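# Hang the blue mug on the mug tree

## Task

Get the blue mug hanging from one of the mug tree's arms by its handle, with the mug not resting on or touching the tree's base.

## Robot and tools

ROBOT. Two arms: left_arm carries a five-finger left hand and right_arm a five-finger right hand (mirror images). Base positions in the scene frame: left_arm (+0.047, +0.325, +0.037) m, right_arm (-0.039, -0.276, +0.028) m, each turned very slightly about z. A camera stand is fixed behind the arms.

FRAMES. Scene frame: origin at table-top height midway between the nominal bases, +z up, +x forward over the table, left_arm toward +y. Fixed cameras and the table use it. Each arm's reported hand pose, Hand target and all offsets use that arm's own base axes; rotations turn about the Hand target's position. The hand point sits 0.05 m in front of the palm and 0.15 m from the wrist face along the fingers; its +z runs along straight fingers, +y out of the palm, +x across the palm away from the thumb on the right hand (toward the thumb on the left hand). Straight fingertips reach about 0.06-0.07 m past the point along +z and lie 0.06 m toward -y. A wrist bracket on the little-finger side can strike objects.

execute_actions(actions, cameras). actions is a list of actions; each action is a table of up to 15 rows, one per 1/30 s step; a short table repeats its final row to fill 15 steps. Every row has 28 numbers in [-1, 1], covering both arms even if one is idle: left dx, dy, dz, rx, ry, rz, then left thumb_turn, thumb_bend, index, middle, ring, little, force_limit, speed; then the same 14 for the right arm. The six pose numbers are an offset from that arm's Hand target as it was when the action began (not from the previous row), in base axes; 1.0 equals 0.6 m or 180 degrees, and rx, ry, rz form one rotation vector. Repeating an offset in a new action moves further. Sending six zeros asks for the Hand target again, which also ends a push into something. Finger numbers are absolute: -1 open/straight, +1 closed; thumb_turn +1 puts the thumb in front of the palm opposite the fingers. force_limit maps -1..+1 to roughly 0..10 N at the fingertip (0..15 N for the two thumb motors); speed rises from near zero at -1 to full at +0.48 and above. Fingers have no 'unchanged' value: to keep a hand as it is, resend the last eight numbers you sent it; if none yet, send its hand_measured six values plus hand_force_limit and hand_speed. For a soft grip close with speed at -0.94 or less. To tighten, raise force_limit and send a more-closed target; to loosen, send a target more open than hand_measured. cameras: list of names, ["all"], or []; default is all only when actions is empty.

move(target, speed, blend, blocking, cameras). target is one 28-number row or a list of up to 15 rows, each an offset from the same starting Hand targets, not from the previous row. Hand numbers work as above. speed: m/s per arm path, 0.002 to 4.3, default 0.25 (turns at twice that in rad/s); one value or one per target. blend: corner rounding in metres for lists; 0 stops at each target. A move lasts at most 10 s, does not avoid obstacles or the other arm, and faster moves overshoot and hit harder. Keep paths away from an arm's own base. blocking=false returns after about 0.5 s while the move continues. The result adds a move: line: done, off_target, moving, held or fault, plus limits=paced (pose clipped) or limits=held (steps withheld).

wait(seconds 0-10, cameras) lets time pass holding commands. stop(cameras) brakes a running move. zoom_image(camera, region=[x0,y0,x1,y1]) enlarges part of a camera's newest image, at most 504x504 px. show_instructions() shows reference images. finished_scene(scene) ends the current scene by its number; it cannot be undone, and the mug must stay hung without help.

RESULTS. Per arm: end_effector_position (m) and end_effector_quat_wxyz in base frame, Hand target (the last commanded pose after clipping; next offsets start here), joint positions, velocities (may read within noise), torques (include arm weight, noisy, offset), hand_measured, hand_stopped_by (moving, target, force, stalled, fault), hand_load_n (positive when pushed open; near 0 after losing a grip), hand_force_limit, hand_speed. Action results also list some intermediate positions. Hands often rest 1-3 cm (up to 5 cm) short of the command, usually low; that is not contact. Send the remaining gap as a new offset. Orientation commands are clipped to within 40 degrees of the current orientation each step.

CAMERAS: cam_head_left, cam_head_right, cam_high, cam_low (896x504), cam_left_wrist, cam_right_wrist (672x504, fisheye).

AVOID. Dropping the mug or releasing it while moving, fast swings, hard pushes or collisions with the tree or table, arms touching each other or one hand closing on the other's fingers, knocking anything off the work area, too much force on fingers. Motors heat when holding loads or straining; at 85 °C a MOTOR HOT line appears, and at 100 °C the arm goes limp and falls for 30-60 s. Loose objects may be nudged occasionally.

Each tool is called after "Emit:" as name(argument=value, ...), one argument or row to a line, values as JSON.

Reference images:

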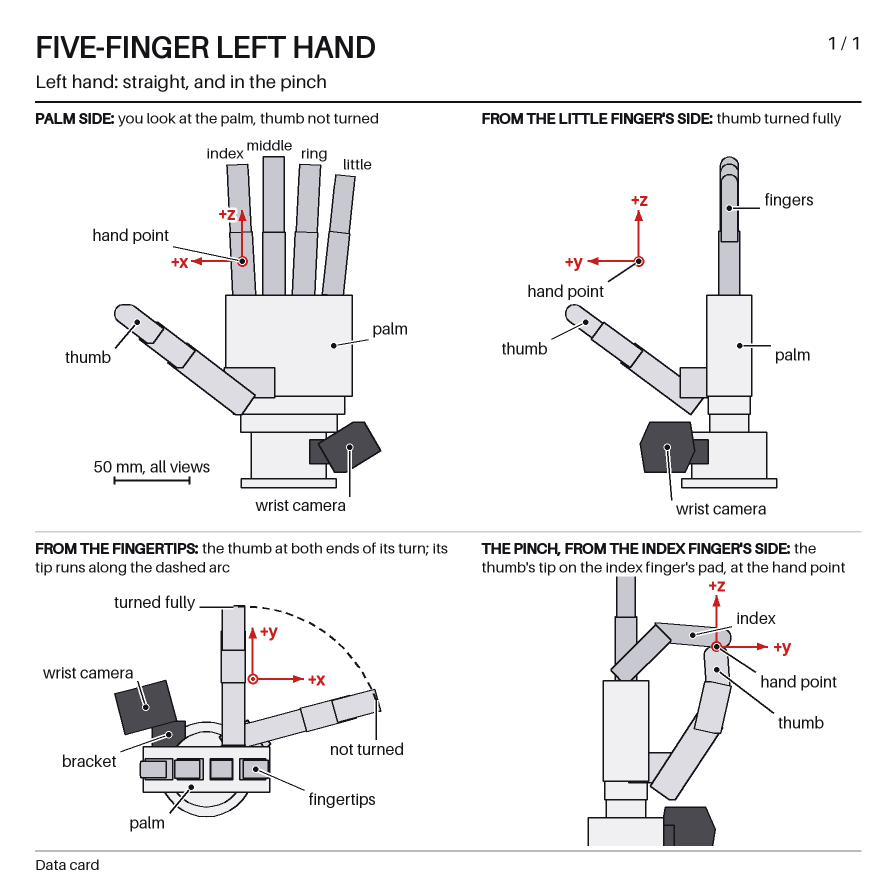

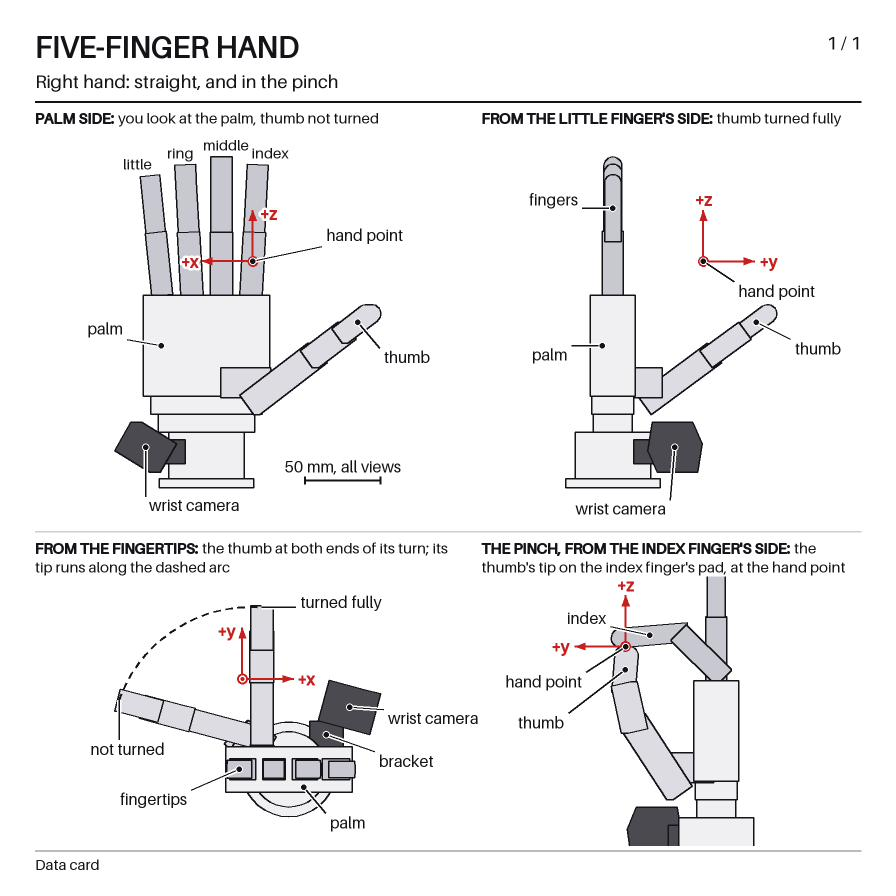

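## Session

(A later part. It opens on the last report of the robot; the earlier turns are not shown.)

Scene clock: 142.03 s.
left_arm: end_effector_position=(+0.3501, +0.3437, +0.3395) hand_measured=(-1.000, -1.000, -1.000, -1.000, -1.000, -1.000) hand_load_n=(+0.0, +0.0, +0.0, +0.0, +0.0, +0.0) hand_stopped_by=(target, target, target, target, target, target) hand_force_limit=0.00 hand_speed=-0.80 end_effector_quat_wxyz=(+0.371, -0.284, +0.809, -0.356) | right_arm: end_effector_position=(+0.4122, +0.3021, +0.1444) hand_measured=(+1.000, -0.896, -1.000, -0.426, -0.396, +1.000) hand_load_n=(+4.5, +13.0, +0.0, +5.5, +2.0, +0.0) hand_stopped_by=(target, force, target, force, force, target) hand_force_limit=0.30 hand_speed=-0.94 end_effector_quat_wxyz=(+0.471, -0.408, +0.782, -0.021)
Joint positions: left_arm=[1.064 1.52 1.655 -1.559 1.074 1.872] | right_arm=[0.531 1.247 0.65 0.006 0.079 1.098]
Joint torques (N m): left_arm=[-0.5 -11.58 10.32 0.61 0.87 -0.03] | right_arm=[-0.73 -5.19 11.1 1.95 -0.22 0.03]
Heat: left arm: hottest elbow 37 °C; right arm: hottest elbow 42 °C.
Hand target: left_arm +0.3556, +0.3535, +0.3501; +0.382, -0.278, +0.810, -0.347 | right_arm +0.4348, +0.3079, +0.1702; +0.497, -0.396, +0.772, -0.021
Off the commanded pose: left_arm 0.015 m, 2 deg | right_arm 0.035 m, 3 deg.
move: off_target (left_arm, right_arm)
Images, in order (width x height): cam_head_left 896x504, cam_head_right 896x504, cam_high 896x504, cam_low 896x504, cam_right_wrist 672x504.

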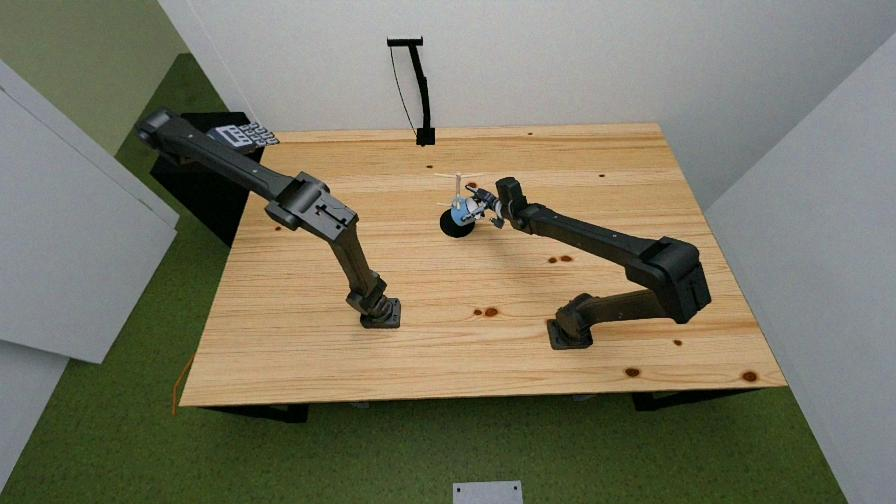

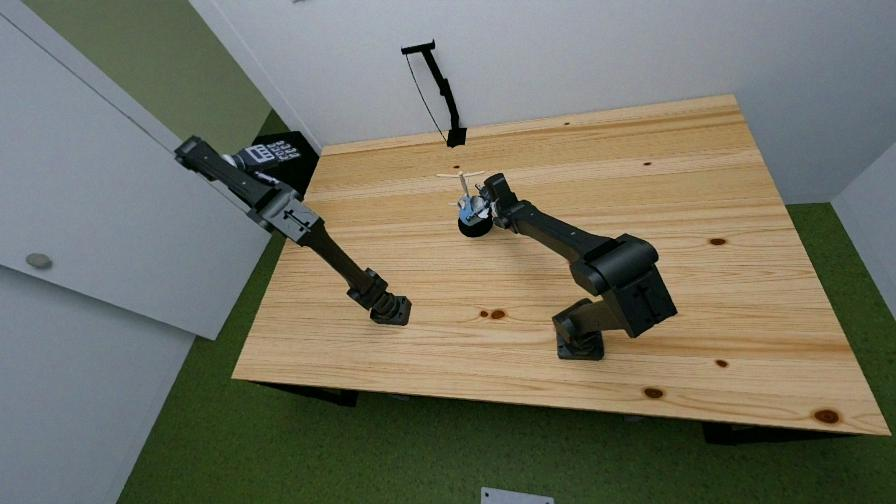

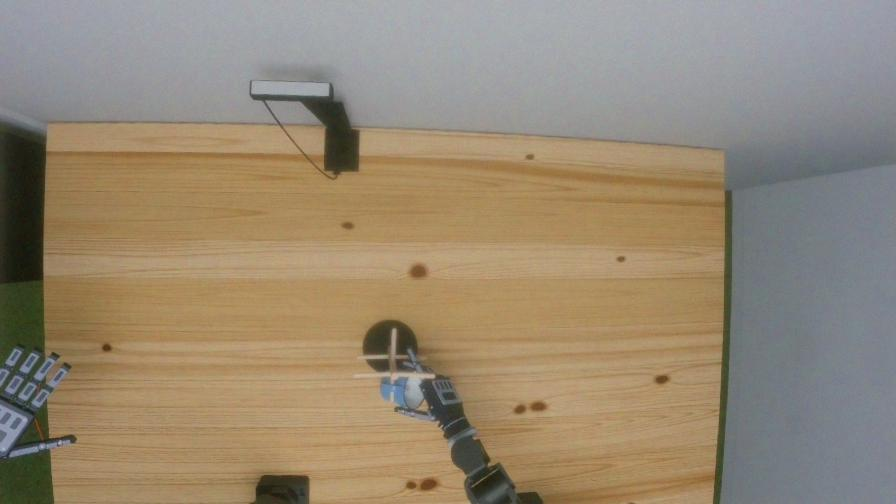

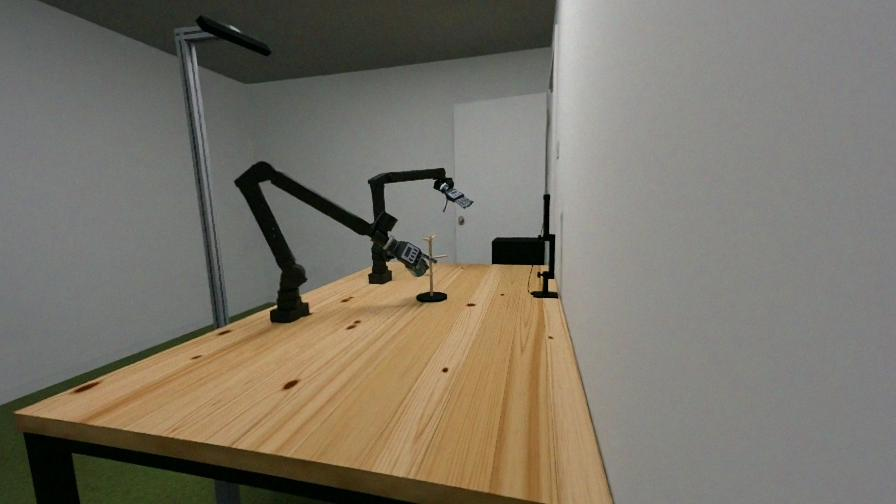

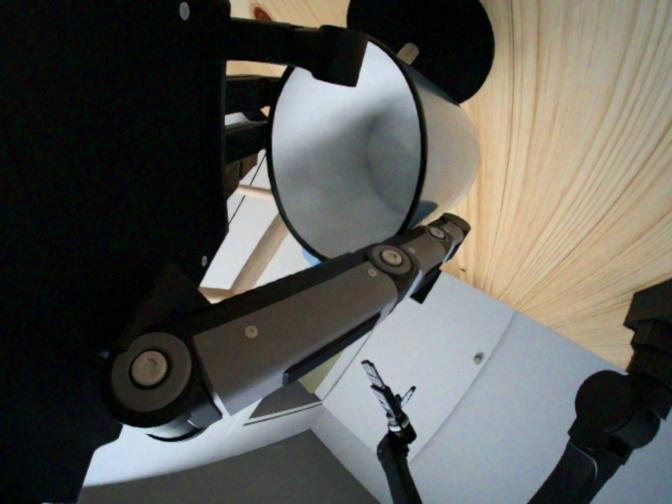

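Emit:
move(
  target=[0,0,0,0,0,0,-1,-1,-1,-1,-1,-1,0.0,-0.8,0,0,0,0,0,0,1,-0.95,-1,-0.5,-0.5,1,0.3,-0.97],
  speed=0.03,
  cameras=["cam_head_left","cam_head_right","cam_high","cam_low","cam_right_wrist"],
)

Emit:
zoom_image(
  camera="cam_head_left",
  region=[447, 190, 475, 218],
)

Emit:
zoom_image(
  camera="cam_head_right",
  region=[449, 190, 477, 218],
)

Emit:
zoom_image(
  camera="cam_high",
  region=[366, 350, 436, 437],
)

Scene clock: 145.10 s.
left_arm: end_effector_position=(+0.3501, +0.3437, +0.3395) hand_measured=(-1.000, -1.000, -1.000, -1.000, -1.000, -1.000) hand_load_n=(+0.0, +0.0, +0.0, +0.0, +0.0, +0.0) hand_stopped_by=(target, target, target, target, target, target) hand_force_limit=0.00 hand_speed=-0.80 end_effector_quat_wxyz=(+0.371, -0.284, +0.809, -0.356) | right_arm: end_effector_position=(+0.4159, +0.3046, +0.1513) hand_measured=(+1.000, -0.950, -1.000, -0.500, -0.500, +1.000) hand_load_n=(+0.0, +0.0, +0.0, +0.0, +0.0, +0.0) hand_stopped_by=(target, moving, target, target, target, target) hand_force_limit=0.30 hand_speed=-0.97 end_effector_quat_wxyz=(+0.480, -0.406, +0.778, -0.020)
Joint positions: left_arm=[1.064 1.52 1.655 -1.559 1.074 1.872] | right_arm=[0.531 1.247 0.658 0.018 0.078 1.098]
Joint torques (N m): left_arm=[-0.32 -11.46 10.36 0.62 0.86 -0.04] | right_arm=[-0.56 -5.42 10.69 1.96 -0.18 -0.01]
Heat: left arm: hottest elbow 37 °C; right arm: hottest elbow 43 °C.
Hand target: left_arm +0.3556, +0.3535, +0.3501; +0.382, -0.278, +0.810, -0.347 | right_arm +0.4350, +0.3079, +0.1704; +0.497, -0.396, +0.772, -0.021
Off the commanded pose: left_arm 0.015 m, 2 deg | right_arm 0.027 m, 2 deg.
move: off_target (left_arm, right_arm)
Images, in order (width x height): cam_head_left 896x504, cam_head_right 896x504, cam_high 896x504, cam_low 896x504, cam_right_wrist 672x504.

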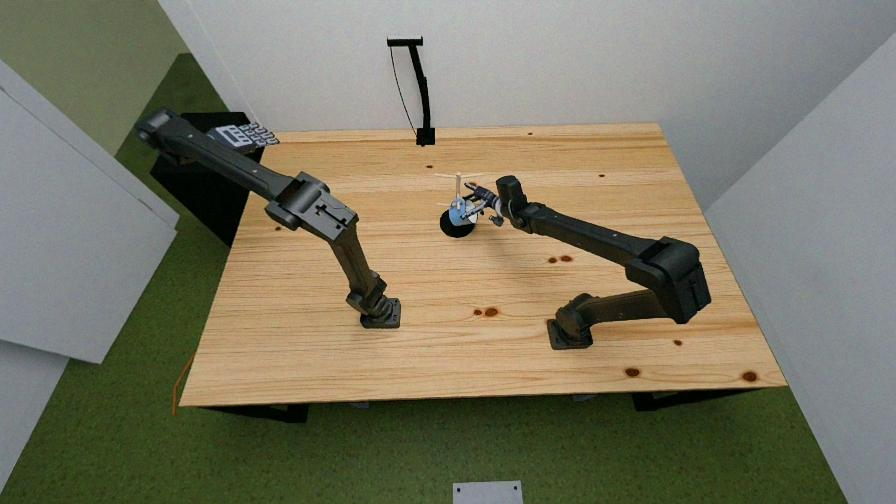

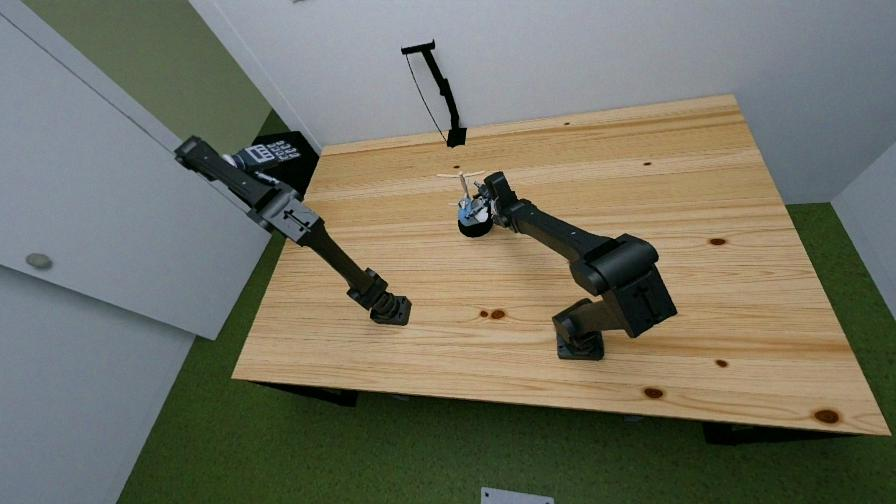

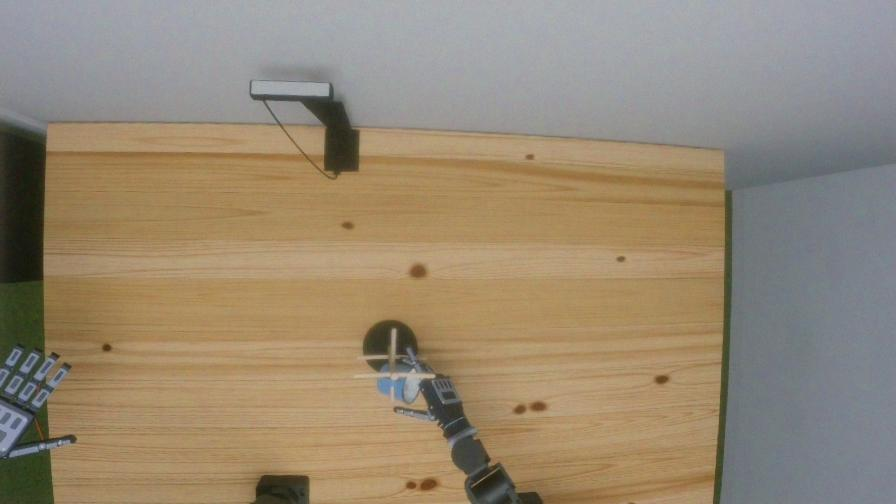

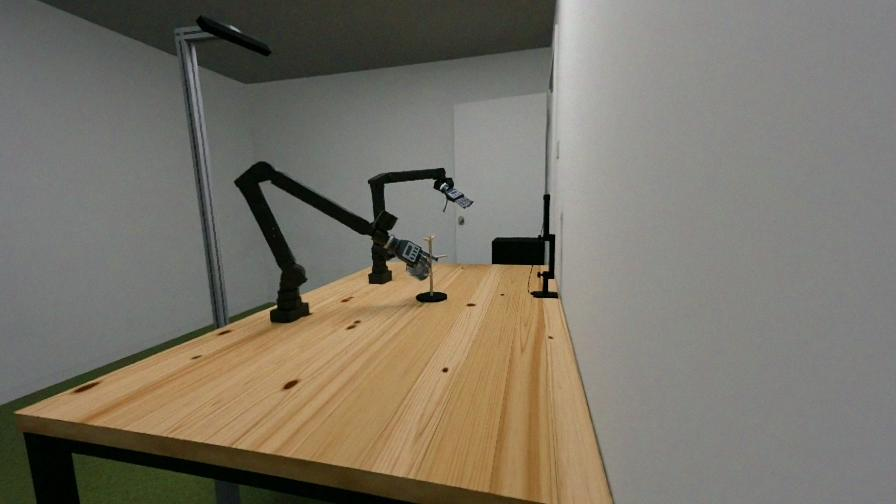

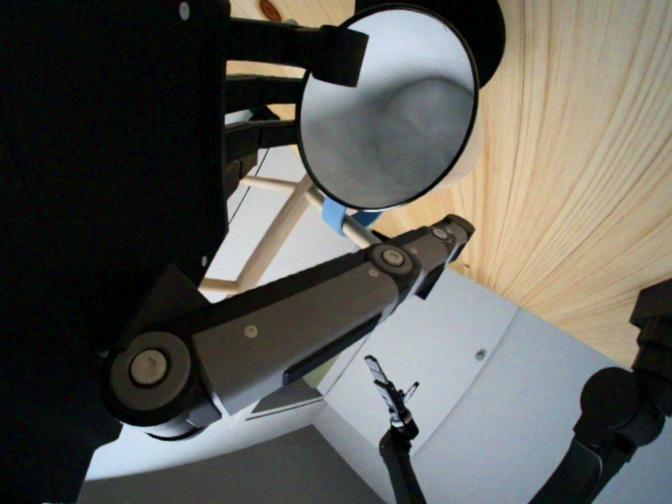

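Scaled by 18.000 from the camera's 896x504 image, which has a finer 1280x720 frame.

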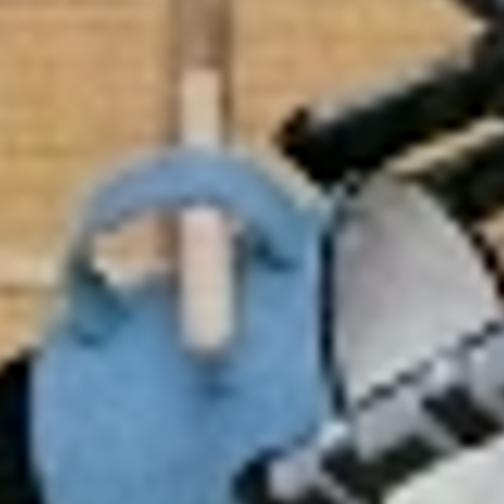

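Scaled by 18.000 from the camera's 896x504 image, which has a finer 1280x720 frame.

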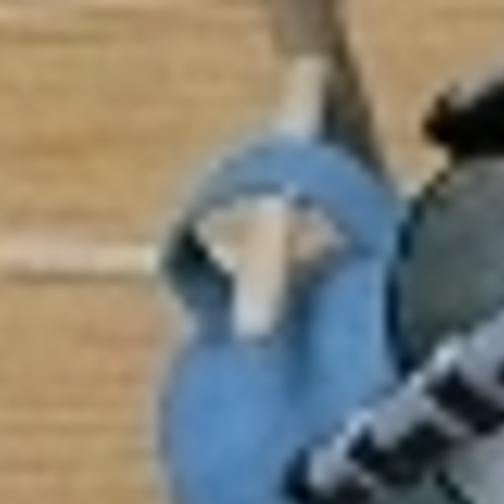

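Scaled by 5.793 from the camera's 896x504 image, which has a finer 1280x720 frame.

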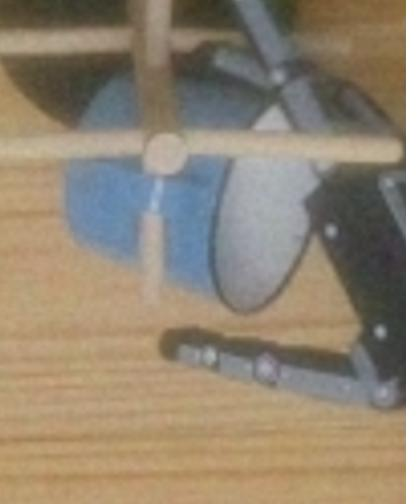

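Emit:
move(
  target=[0,0,0,0,0,0,-1,-1,-1,-1,-1,-1,0.0,-0.8,0,0,0,0,0,0,1,-1,-1,-1,-1,1,0.3,-0.88],
  speed=0.03,
  cameras=["cam_head_left","cam_head_right","cam_high","cam_low","cam_right_wrist"],
)

Emit:
zoom_image(
  camera="cam_head_left",
  region=[447, 190, 475, 218],
)

Emit:
zoom_image(
  camera="cam_head_right",
  region=[449, 190, 477, 218],
)

Emit:
zoom_image(
  camera="cam_high",
  region=[366, 350, 436, 437],
)

Emit:
zoom_image(
  camera="cam_low",
  region=[395, 230, 455, 290],
)

Scene clock: 148.17 s.
left_arm: end_effector_position=(+0.3501, +0.3437, +0.3395) hand_measured=(-1.000, -1.000, -1.000, -1.000, -1.000, -1.000) hand_load_n=(-0.5, +0.0, +0.0, +0.0, +0.0, +0.0) hand_stopped_by=(target, target, target, target, target, target) hand_force_limit=0.00 hand_speed=-0.80 end_effector_quat_wxyz=(+0.371, -0.284, +0.809, -0.356) | right_arm: end_effector_position=(+0.4158, +0.3047, +0.1513) hand_measured=(+1.000, -1.000, -1.000, -1.000, -1.000, +1.000) hand_load_n=(+0.0, +0.0, +0.0, +0.0, +0.0, +0.0) hand_stopped_by=(target, target, target, target, target, target) hand_force_limit=0.30 hand_speed=-0.88 end_effector_quat_wxyz=(+0.480, -0.406, +0.778, -0.020)
Joint positions: left_arm=[1.064 1.52 1.655 -1.559 1.074 1.872] | right_arm=[0.531 1.247 0.658 0.018 0.077 1.098]
Joint torques (N m): left_arm=[-0.62 -11.4 10.3 0.62 0.87 -0.04] | right_arm=[-0.56 -5.25 10.74 1.76 -0.14 -0.03]
Heat: left arm: hottest elbow 37 °C; right arm: hottest elbow 42 °C.
Hand target: left_arm +0.3556, +0.3535, +0.3501; +0.382, -0.278, +0.810, -0.347 | right_arm +0.4349, +0.3080, +0.1704; +0.497, -0.396, +0.772, -0.021
Off the commanded pose: left_arm 0.015 m, 2 deg | right_arm 0.027 m, 2 deg.
move: off_target (left_arm, right_arm)
Images, in order (width x height): cam_head_left 896x504, cam_head_right 896x504, cam_high 896x504, cam_low 896x504, cam_right_wrist 672x504.

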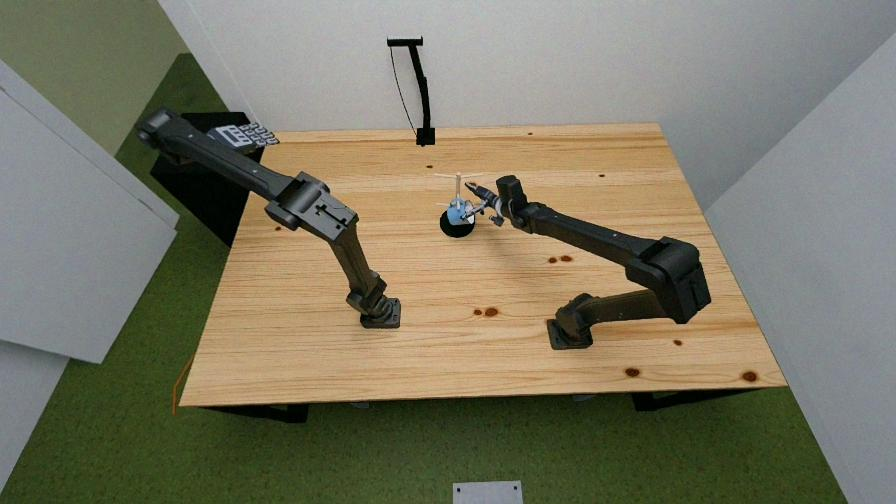

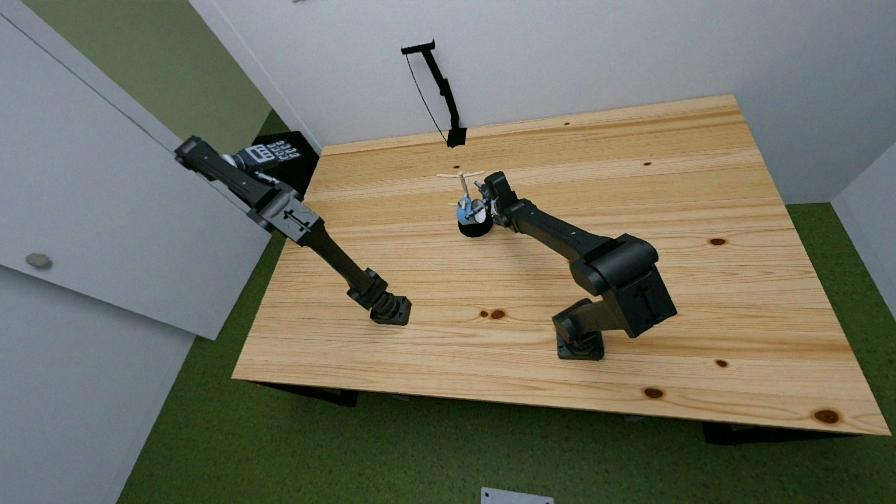

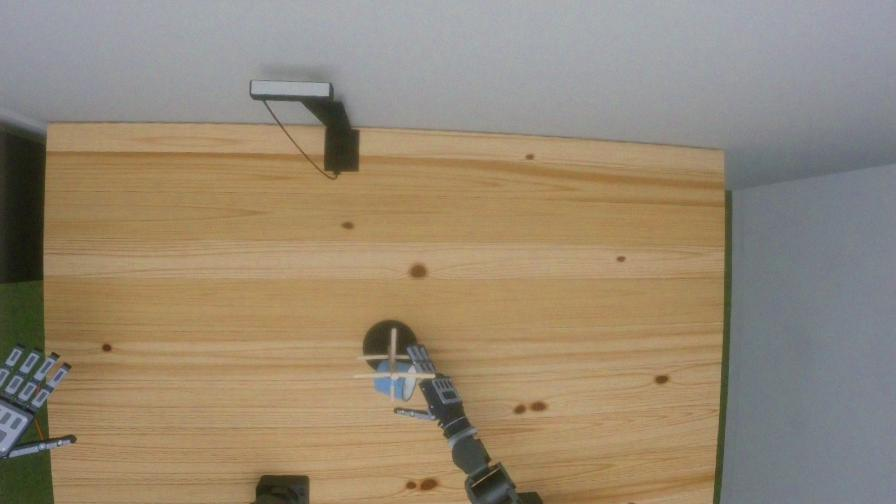

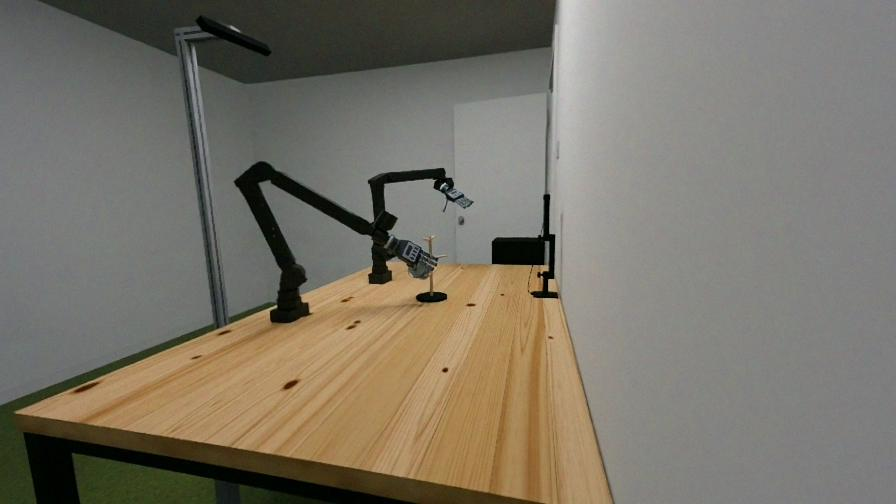

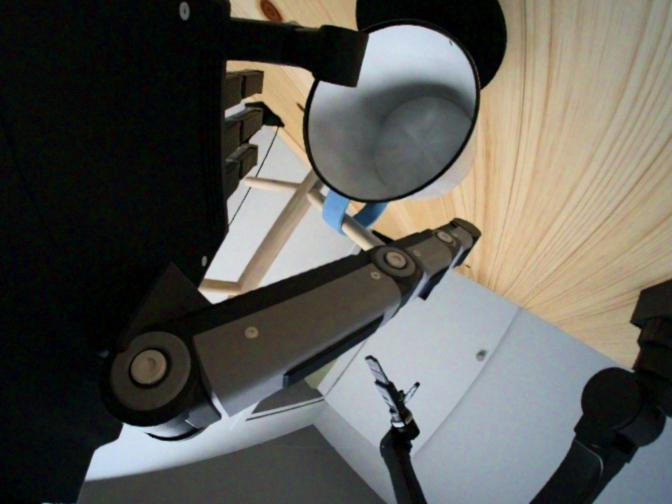

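Scaled by 18.000 from the camera's 896x504 image, which has a finer 1280x720 frame.

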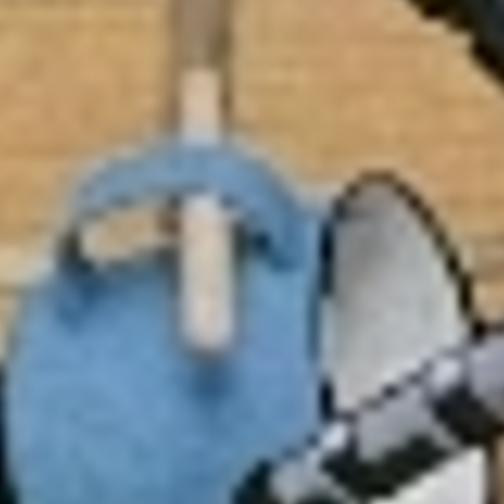

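Scaled by 18.000 from the camera's 896x504 image, which has a finer 1280x720 frame.

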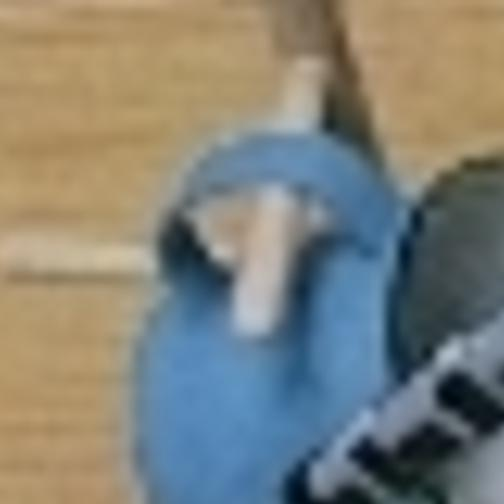

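Scaled by 5.793 from the camera's 896x504 image, which has a finer 1280x720 frame.

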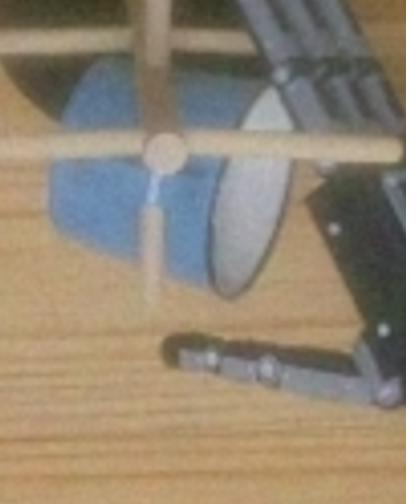

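Scaled by 8.400 from the camera's 896x504 image, which has a finer 1280x720 frame.

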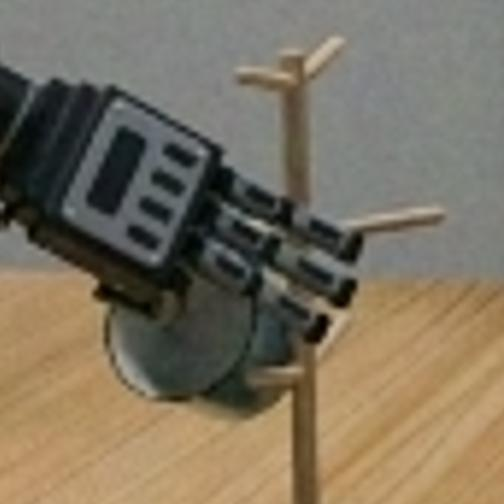

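Emit:
move(
  target=[0,0,0,0,0,0,-1,-1,-1,-1,-1,-1,0.0,-0.8,-0.058,-0.028,0.055,0,0,0,1,-1,-1,-1,-1,1,0.3,-0.88],
  speed=0.06,
  cameras=["cam_head_left","cam_head_right","cam_high","cam_low","cam_right_wrist"],
)

Emit:
zoom_image(
  camera="cam_head_left",
  region=[435, 190, 485, 240],
)

Emit:
zoom_image(
  camera="cam_high",
  region=[366, 350, 436, 437],
)

Scene clock: 154.77 s.
left_arm: end_effector_position=(+0.3501, +0.3437, +0.3395) hand_measured=(-1.000, -1.000, -1.000, -1.000, -1.000, -1.000) hand_load_n=(+0.0, +0.0, +0.0, +0.0, +0.0, +0.0) hand_stopped_by=(target, target, target, target, target, target) hand_force_limit=0.00 hand_speed=-0.80 end_effector_quat_wxyz=(+0.371, -0.284, +0.809, -0.356) | right_arm: end_effector_position=(+0.3959, +0.2929, +0.1948) hand_measured=(+1.000, -1.000, -1.000, -1.000, -1.000, +1.000) hand_load_n=(-0.5, +0.0, +0.0, +0.0, +0.0, +0.0) hand_stopped_by=(target, target, target, target, target, target) hand_force_limit=0.30 hand_speed=-0.88 end_effector_quat_wxyz=(+0.493, -0.402, +0.772, -0.019)
Joint positions: left_arm=[1.064 1.52 1.655 -1.559 1.074 1.872] | right_arm=[0.531 1.1 0.658 -0.099 0.078 1.098]
Joint torques (N m): left_arm=[-0.38 -11.46 10.3 0.61 0.87 -0.04] | right_arm=[-0.21 -5.3 9.18 1.07 0.13 0.03]
Heat: left arm: hottest elbow 37 °C; right arm: hottest elbow 42 °C.
Hand target: left_arm +0.3556, +0.3535, +0.3501; +0.382, -0.278, +0.810, -0.347 | right_arm +0.4001, +0.2912, +0.2034; +0.497, -0.396, +0.772, -0.021
Off the commanded pose: left_arm 0.015 m, 2 deg | right_arm 0.010 m, 1 deg.
move: off_target (left_arm)
Images, in order (width x height): cam_head_left 896x504, cam_head_right 896x504, cam_high 896x504, cam_low 896x504, cam_right_wrist 672x504.

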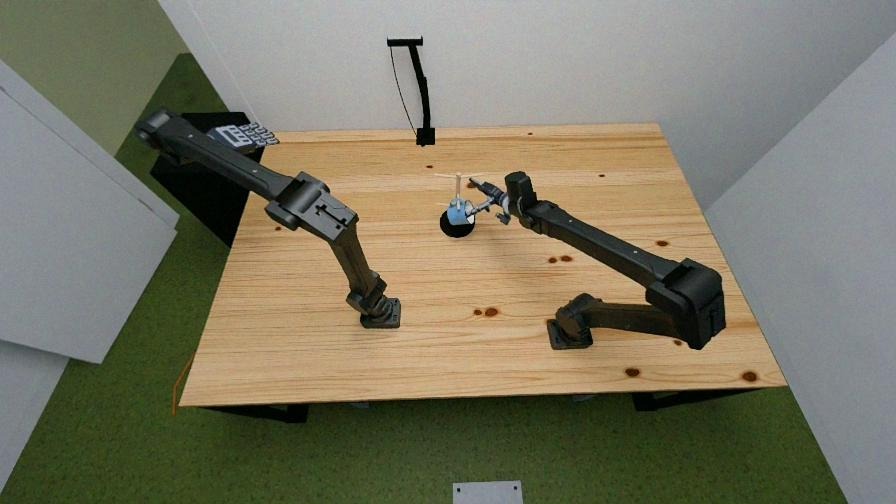

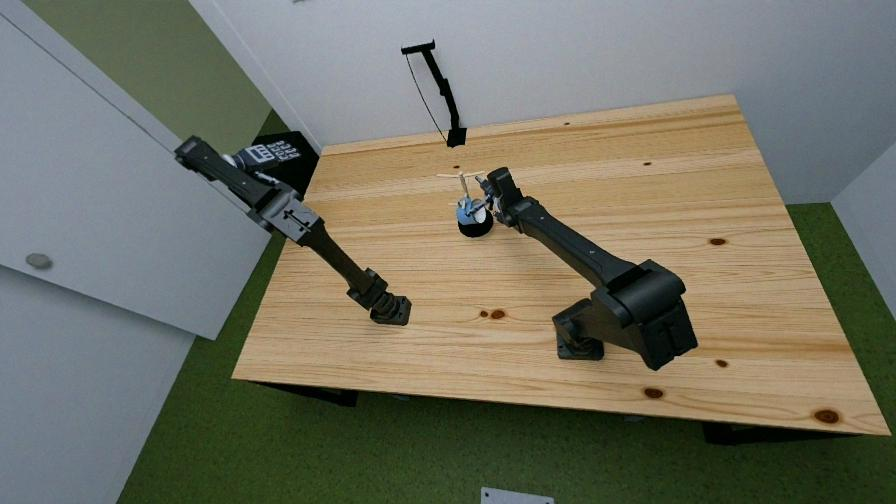

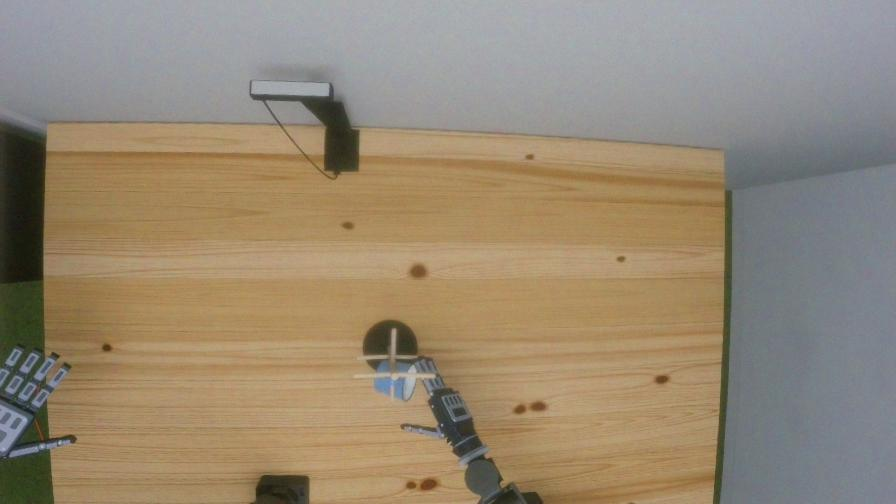

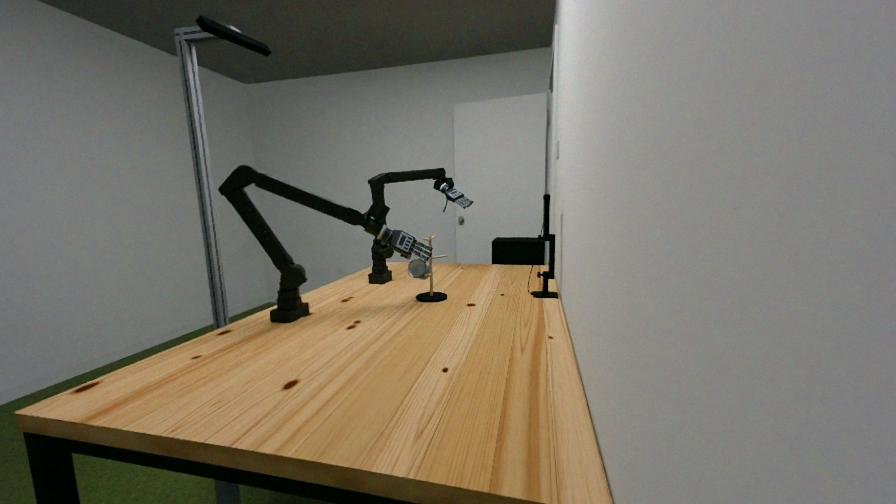

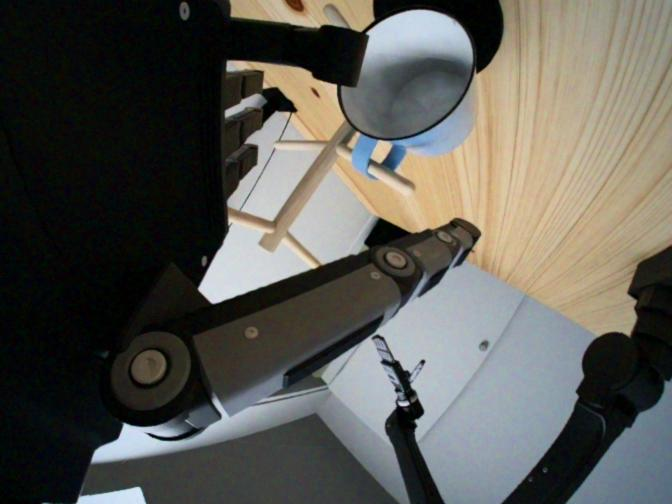

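Scaled by 10.080 from the camera's 896x504 image, which has a finer 1280x720 frame.

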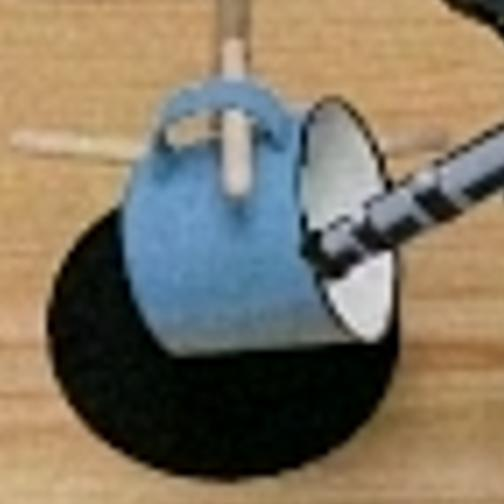

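Scaled by 5.793 from the camera's 896x504 image, which has a finer 1280x720 frame.

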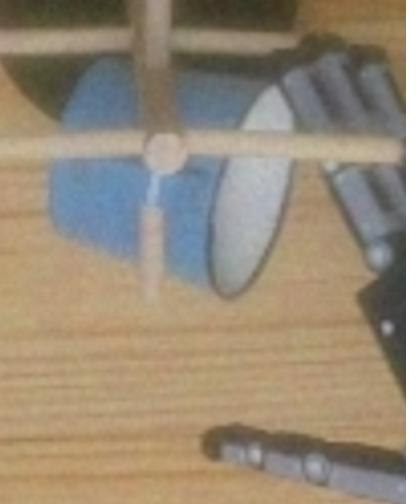

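Emit:
move(
  target=[
    [0,0,0,0,0,0,-1,-1,-1,-1,-1,-1,0.0,-0.8,-0.1167,-0.1,0.0167,0,0,0,1,-1,-1,-1,-1,1,0.3,-0.88],
    [0,0,0,0,0,0,-1,-1,-1,-1,-1,-1,0.0,-0.8,-0.23,-0.167,0.07,0,0,0,1,-1,-1,-1,-1,1,0.3,-0.88],
  ],
  speed=[0.1,0.2],
  blend=0.03,
  cameras=["cam_head_left","cam_head_right","cam_high","cam_low","cam_right_wrist"],
)

Emit:
zoom_image(
  camera="cam_head_left",
  region=[435, 180, 485, 240],
)

Emit:
zoom_image(
  camera="cam_low",
  region=[395, 230, 465, 305],
)

Scene clock: 158.97 s.
left_arm: end_effector_position=(+0.3501, +0.3437, +0.3395) hand_measured=(-1.000, -1.000, -1.000, -1.000, -1.000, -1.000) hand_load_n=(+0.0, +0.0, +0.0, +0.0, +0.0, +0.0) hand_stopped_by=(target, target, target, target, target, target) hand_force_limit=0.00 hand_speed=-0.80 end_effector_quat_wxyz=(+0.371, -0.284, +0.809, -0.356) | right_arm: end_effector_position=(+0.2621, +0.1956, +0.2442) hand_measured=(+1.000, -1.000, -1.000, -1.000, -1.000, +1.000) hand_load_n=(-0.5, +0.0, +0.0, +0.0, +0.0, +0.0) hand_stopped_by=(target, target, target, target, target, target) hand_force_limit=0.30 hand_speed=-0.88 end_effector_quat_wxyz=(+0.496, -0.396, +0.772, -0.016)
Joint positions: left_arm=[1.064 1.52 1.655 -1.559 1.074 1.872] | right_arm=[0.427 0.446 0.517 -0.602 -0.013 1.056]
Joint torques (N m): left_arm=[-0.44 -11.52 10.32 0.68 0.87 -0.04] | right_arm=[0.03 0.56 8.98 1.16 -0.24 -0.12]
Heat: left arm: hottest elbow 38 °C; right arm: hottest elbow 41 °C.
Hand target: left_arm +0.3556, +0.3535, +0.3501; +0.382, -0.278, +0.810, -0.347 | right_arm +0.2621, +0.1910, +0.2455; +0.497, -0.396, +0.772, -0.021
Off the commanded pose: left_arm 0.015 m, 2 deg | right_arm 0.005 m, 1 deg.
move: off_target (left_arm)
Images, in order (width x height): cam_head_left 896x504, cam_head_right 896x504, cam_high 896x504, cam_low 896x504, cam_right_wrist 672x504.

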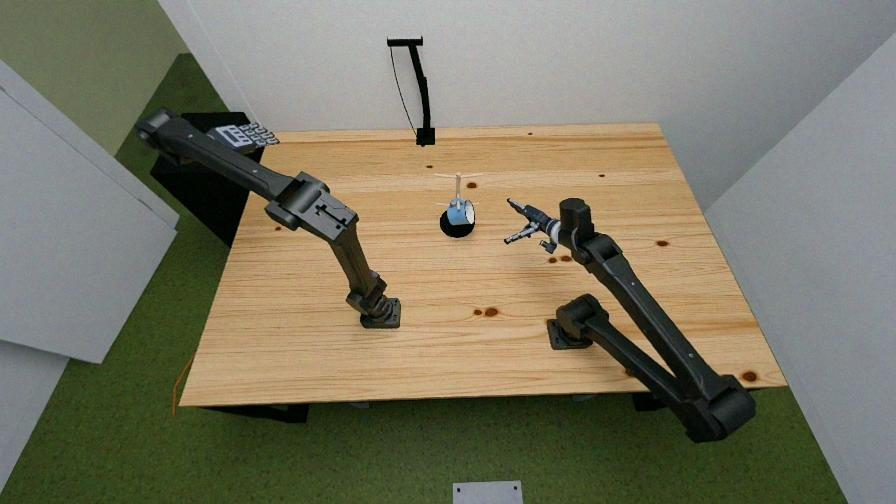

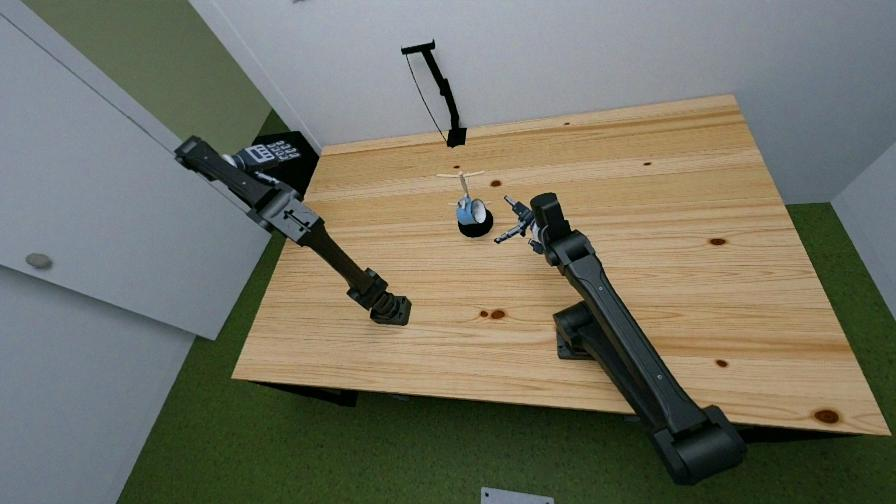

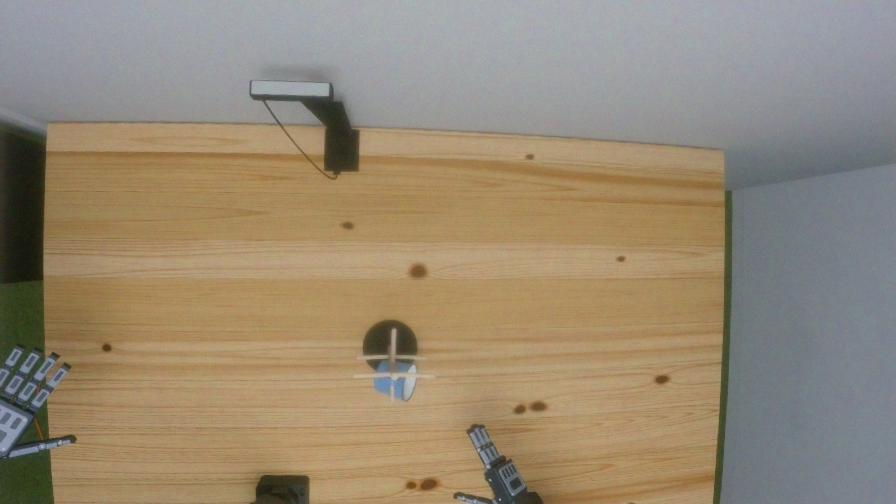

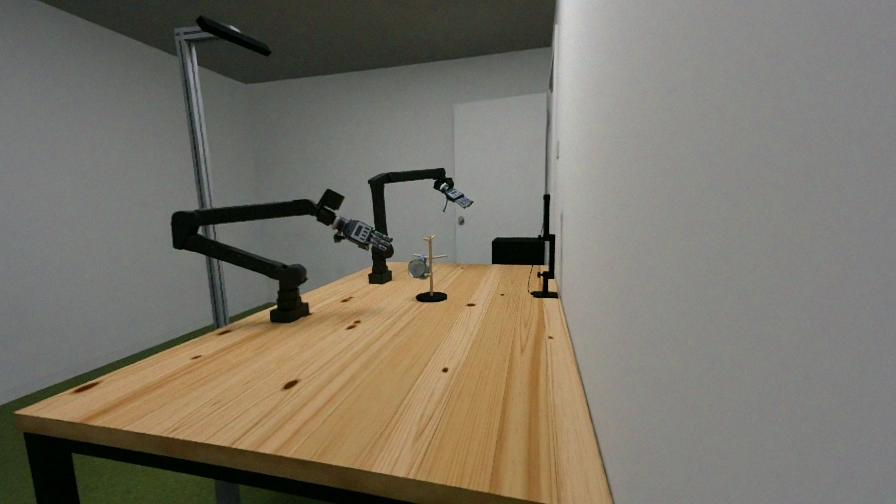

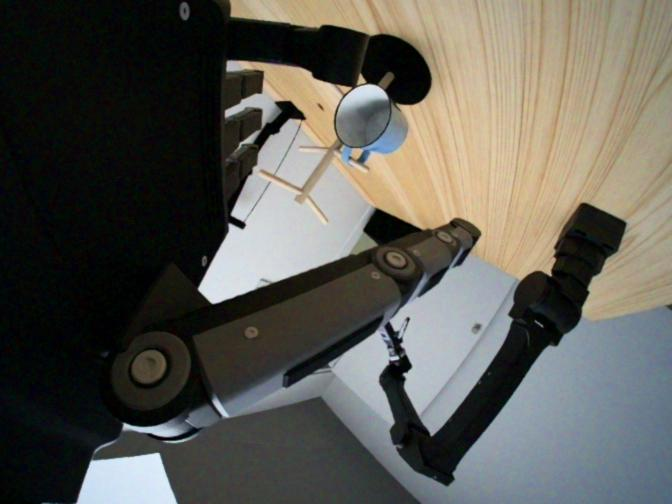

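Scaled by 8.400 from the camera's 896x504 image, which has a finer 1280x720 frame.

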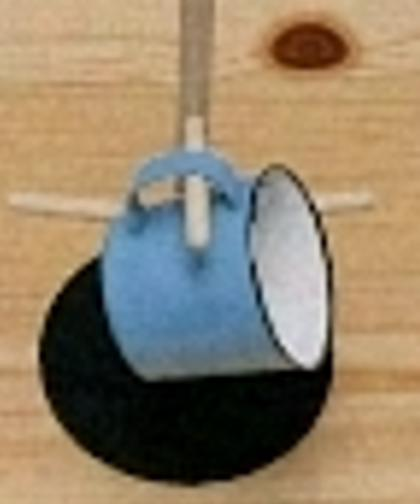

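Scaled by 6.720 from the camera's 896x504 image, which has a finer 1280x720 frame.

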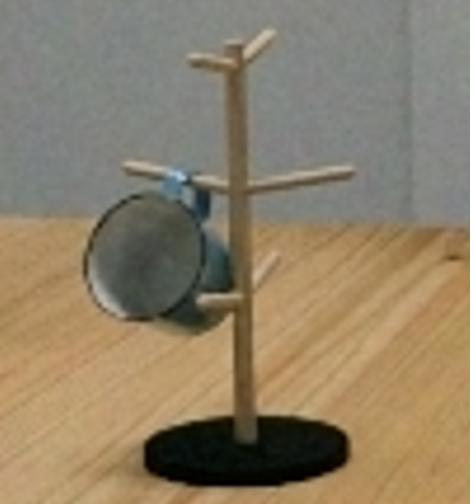

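The mug is hanging on the mid-level branch by its handle, clear of the base, and the hand is well away from it.

Emit:
finished_scene(
  scene=2,
)

The scene is finished: the task was done.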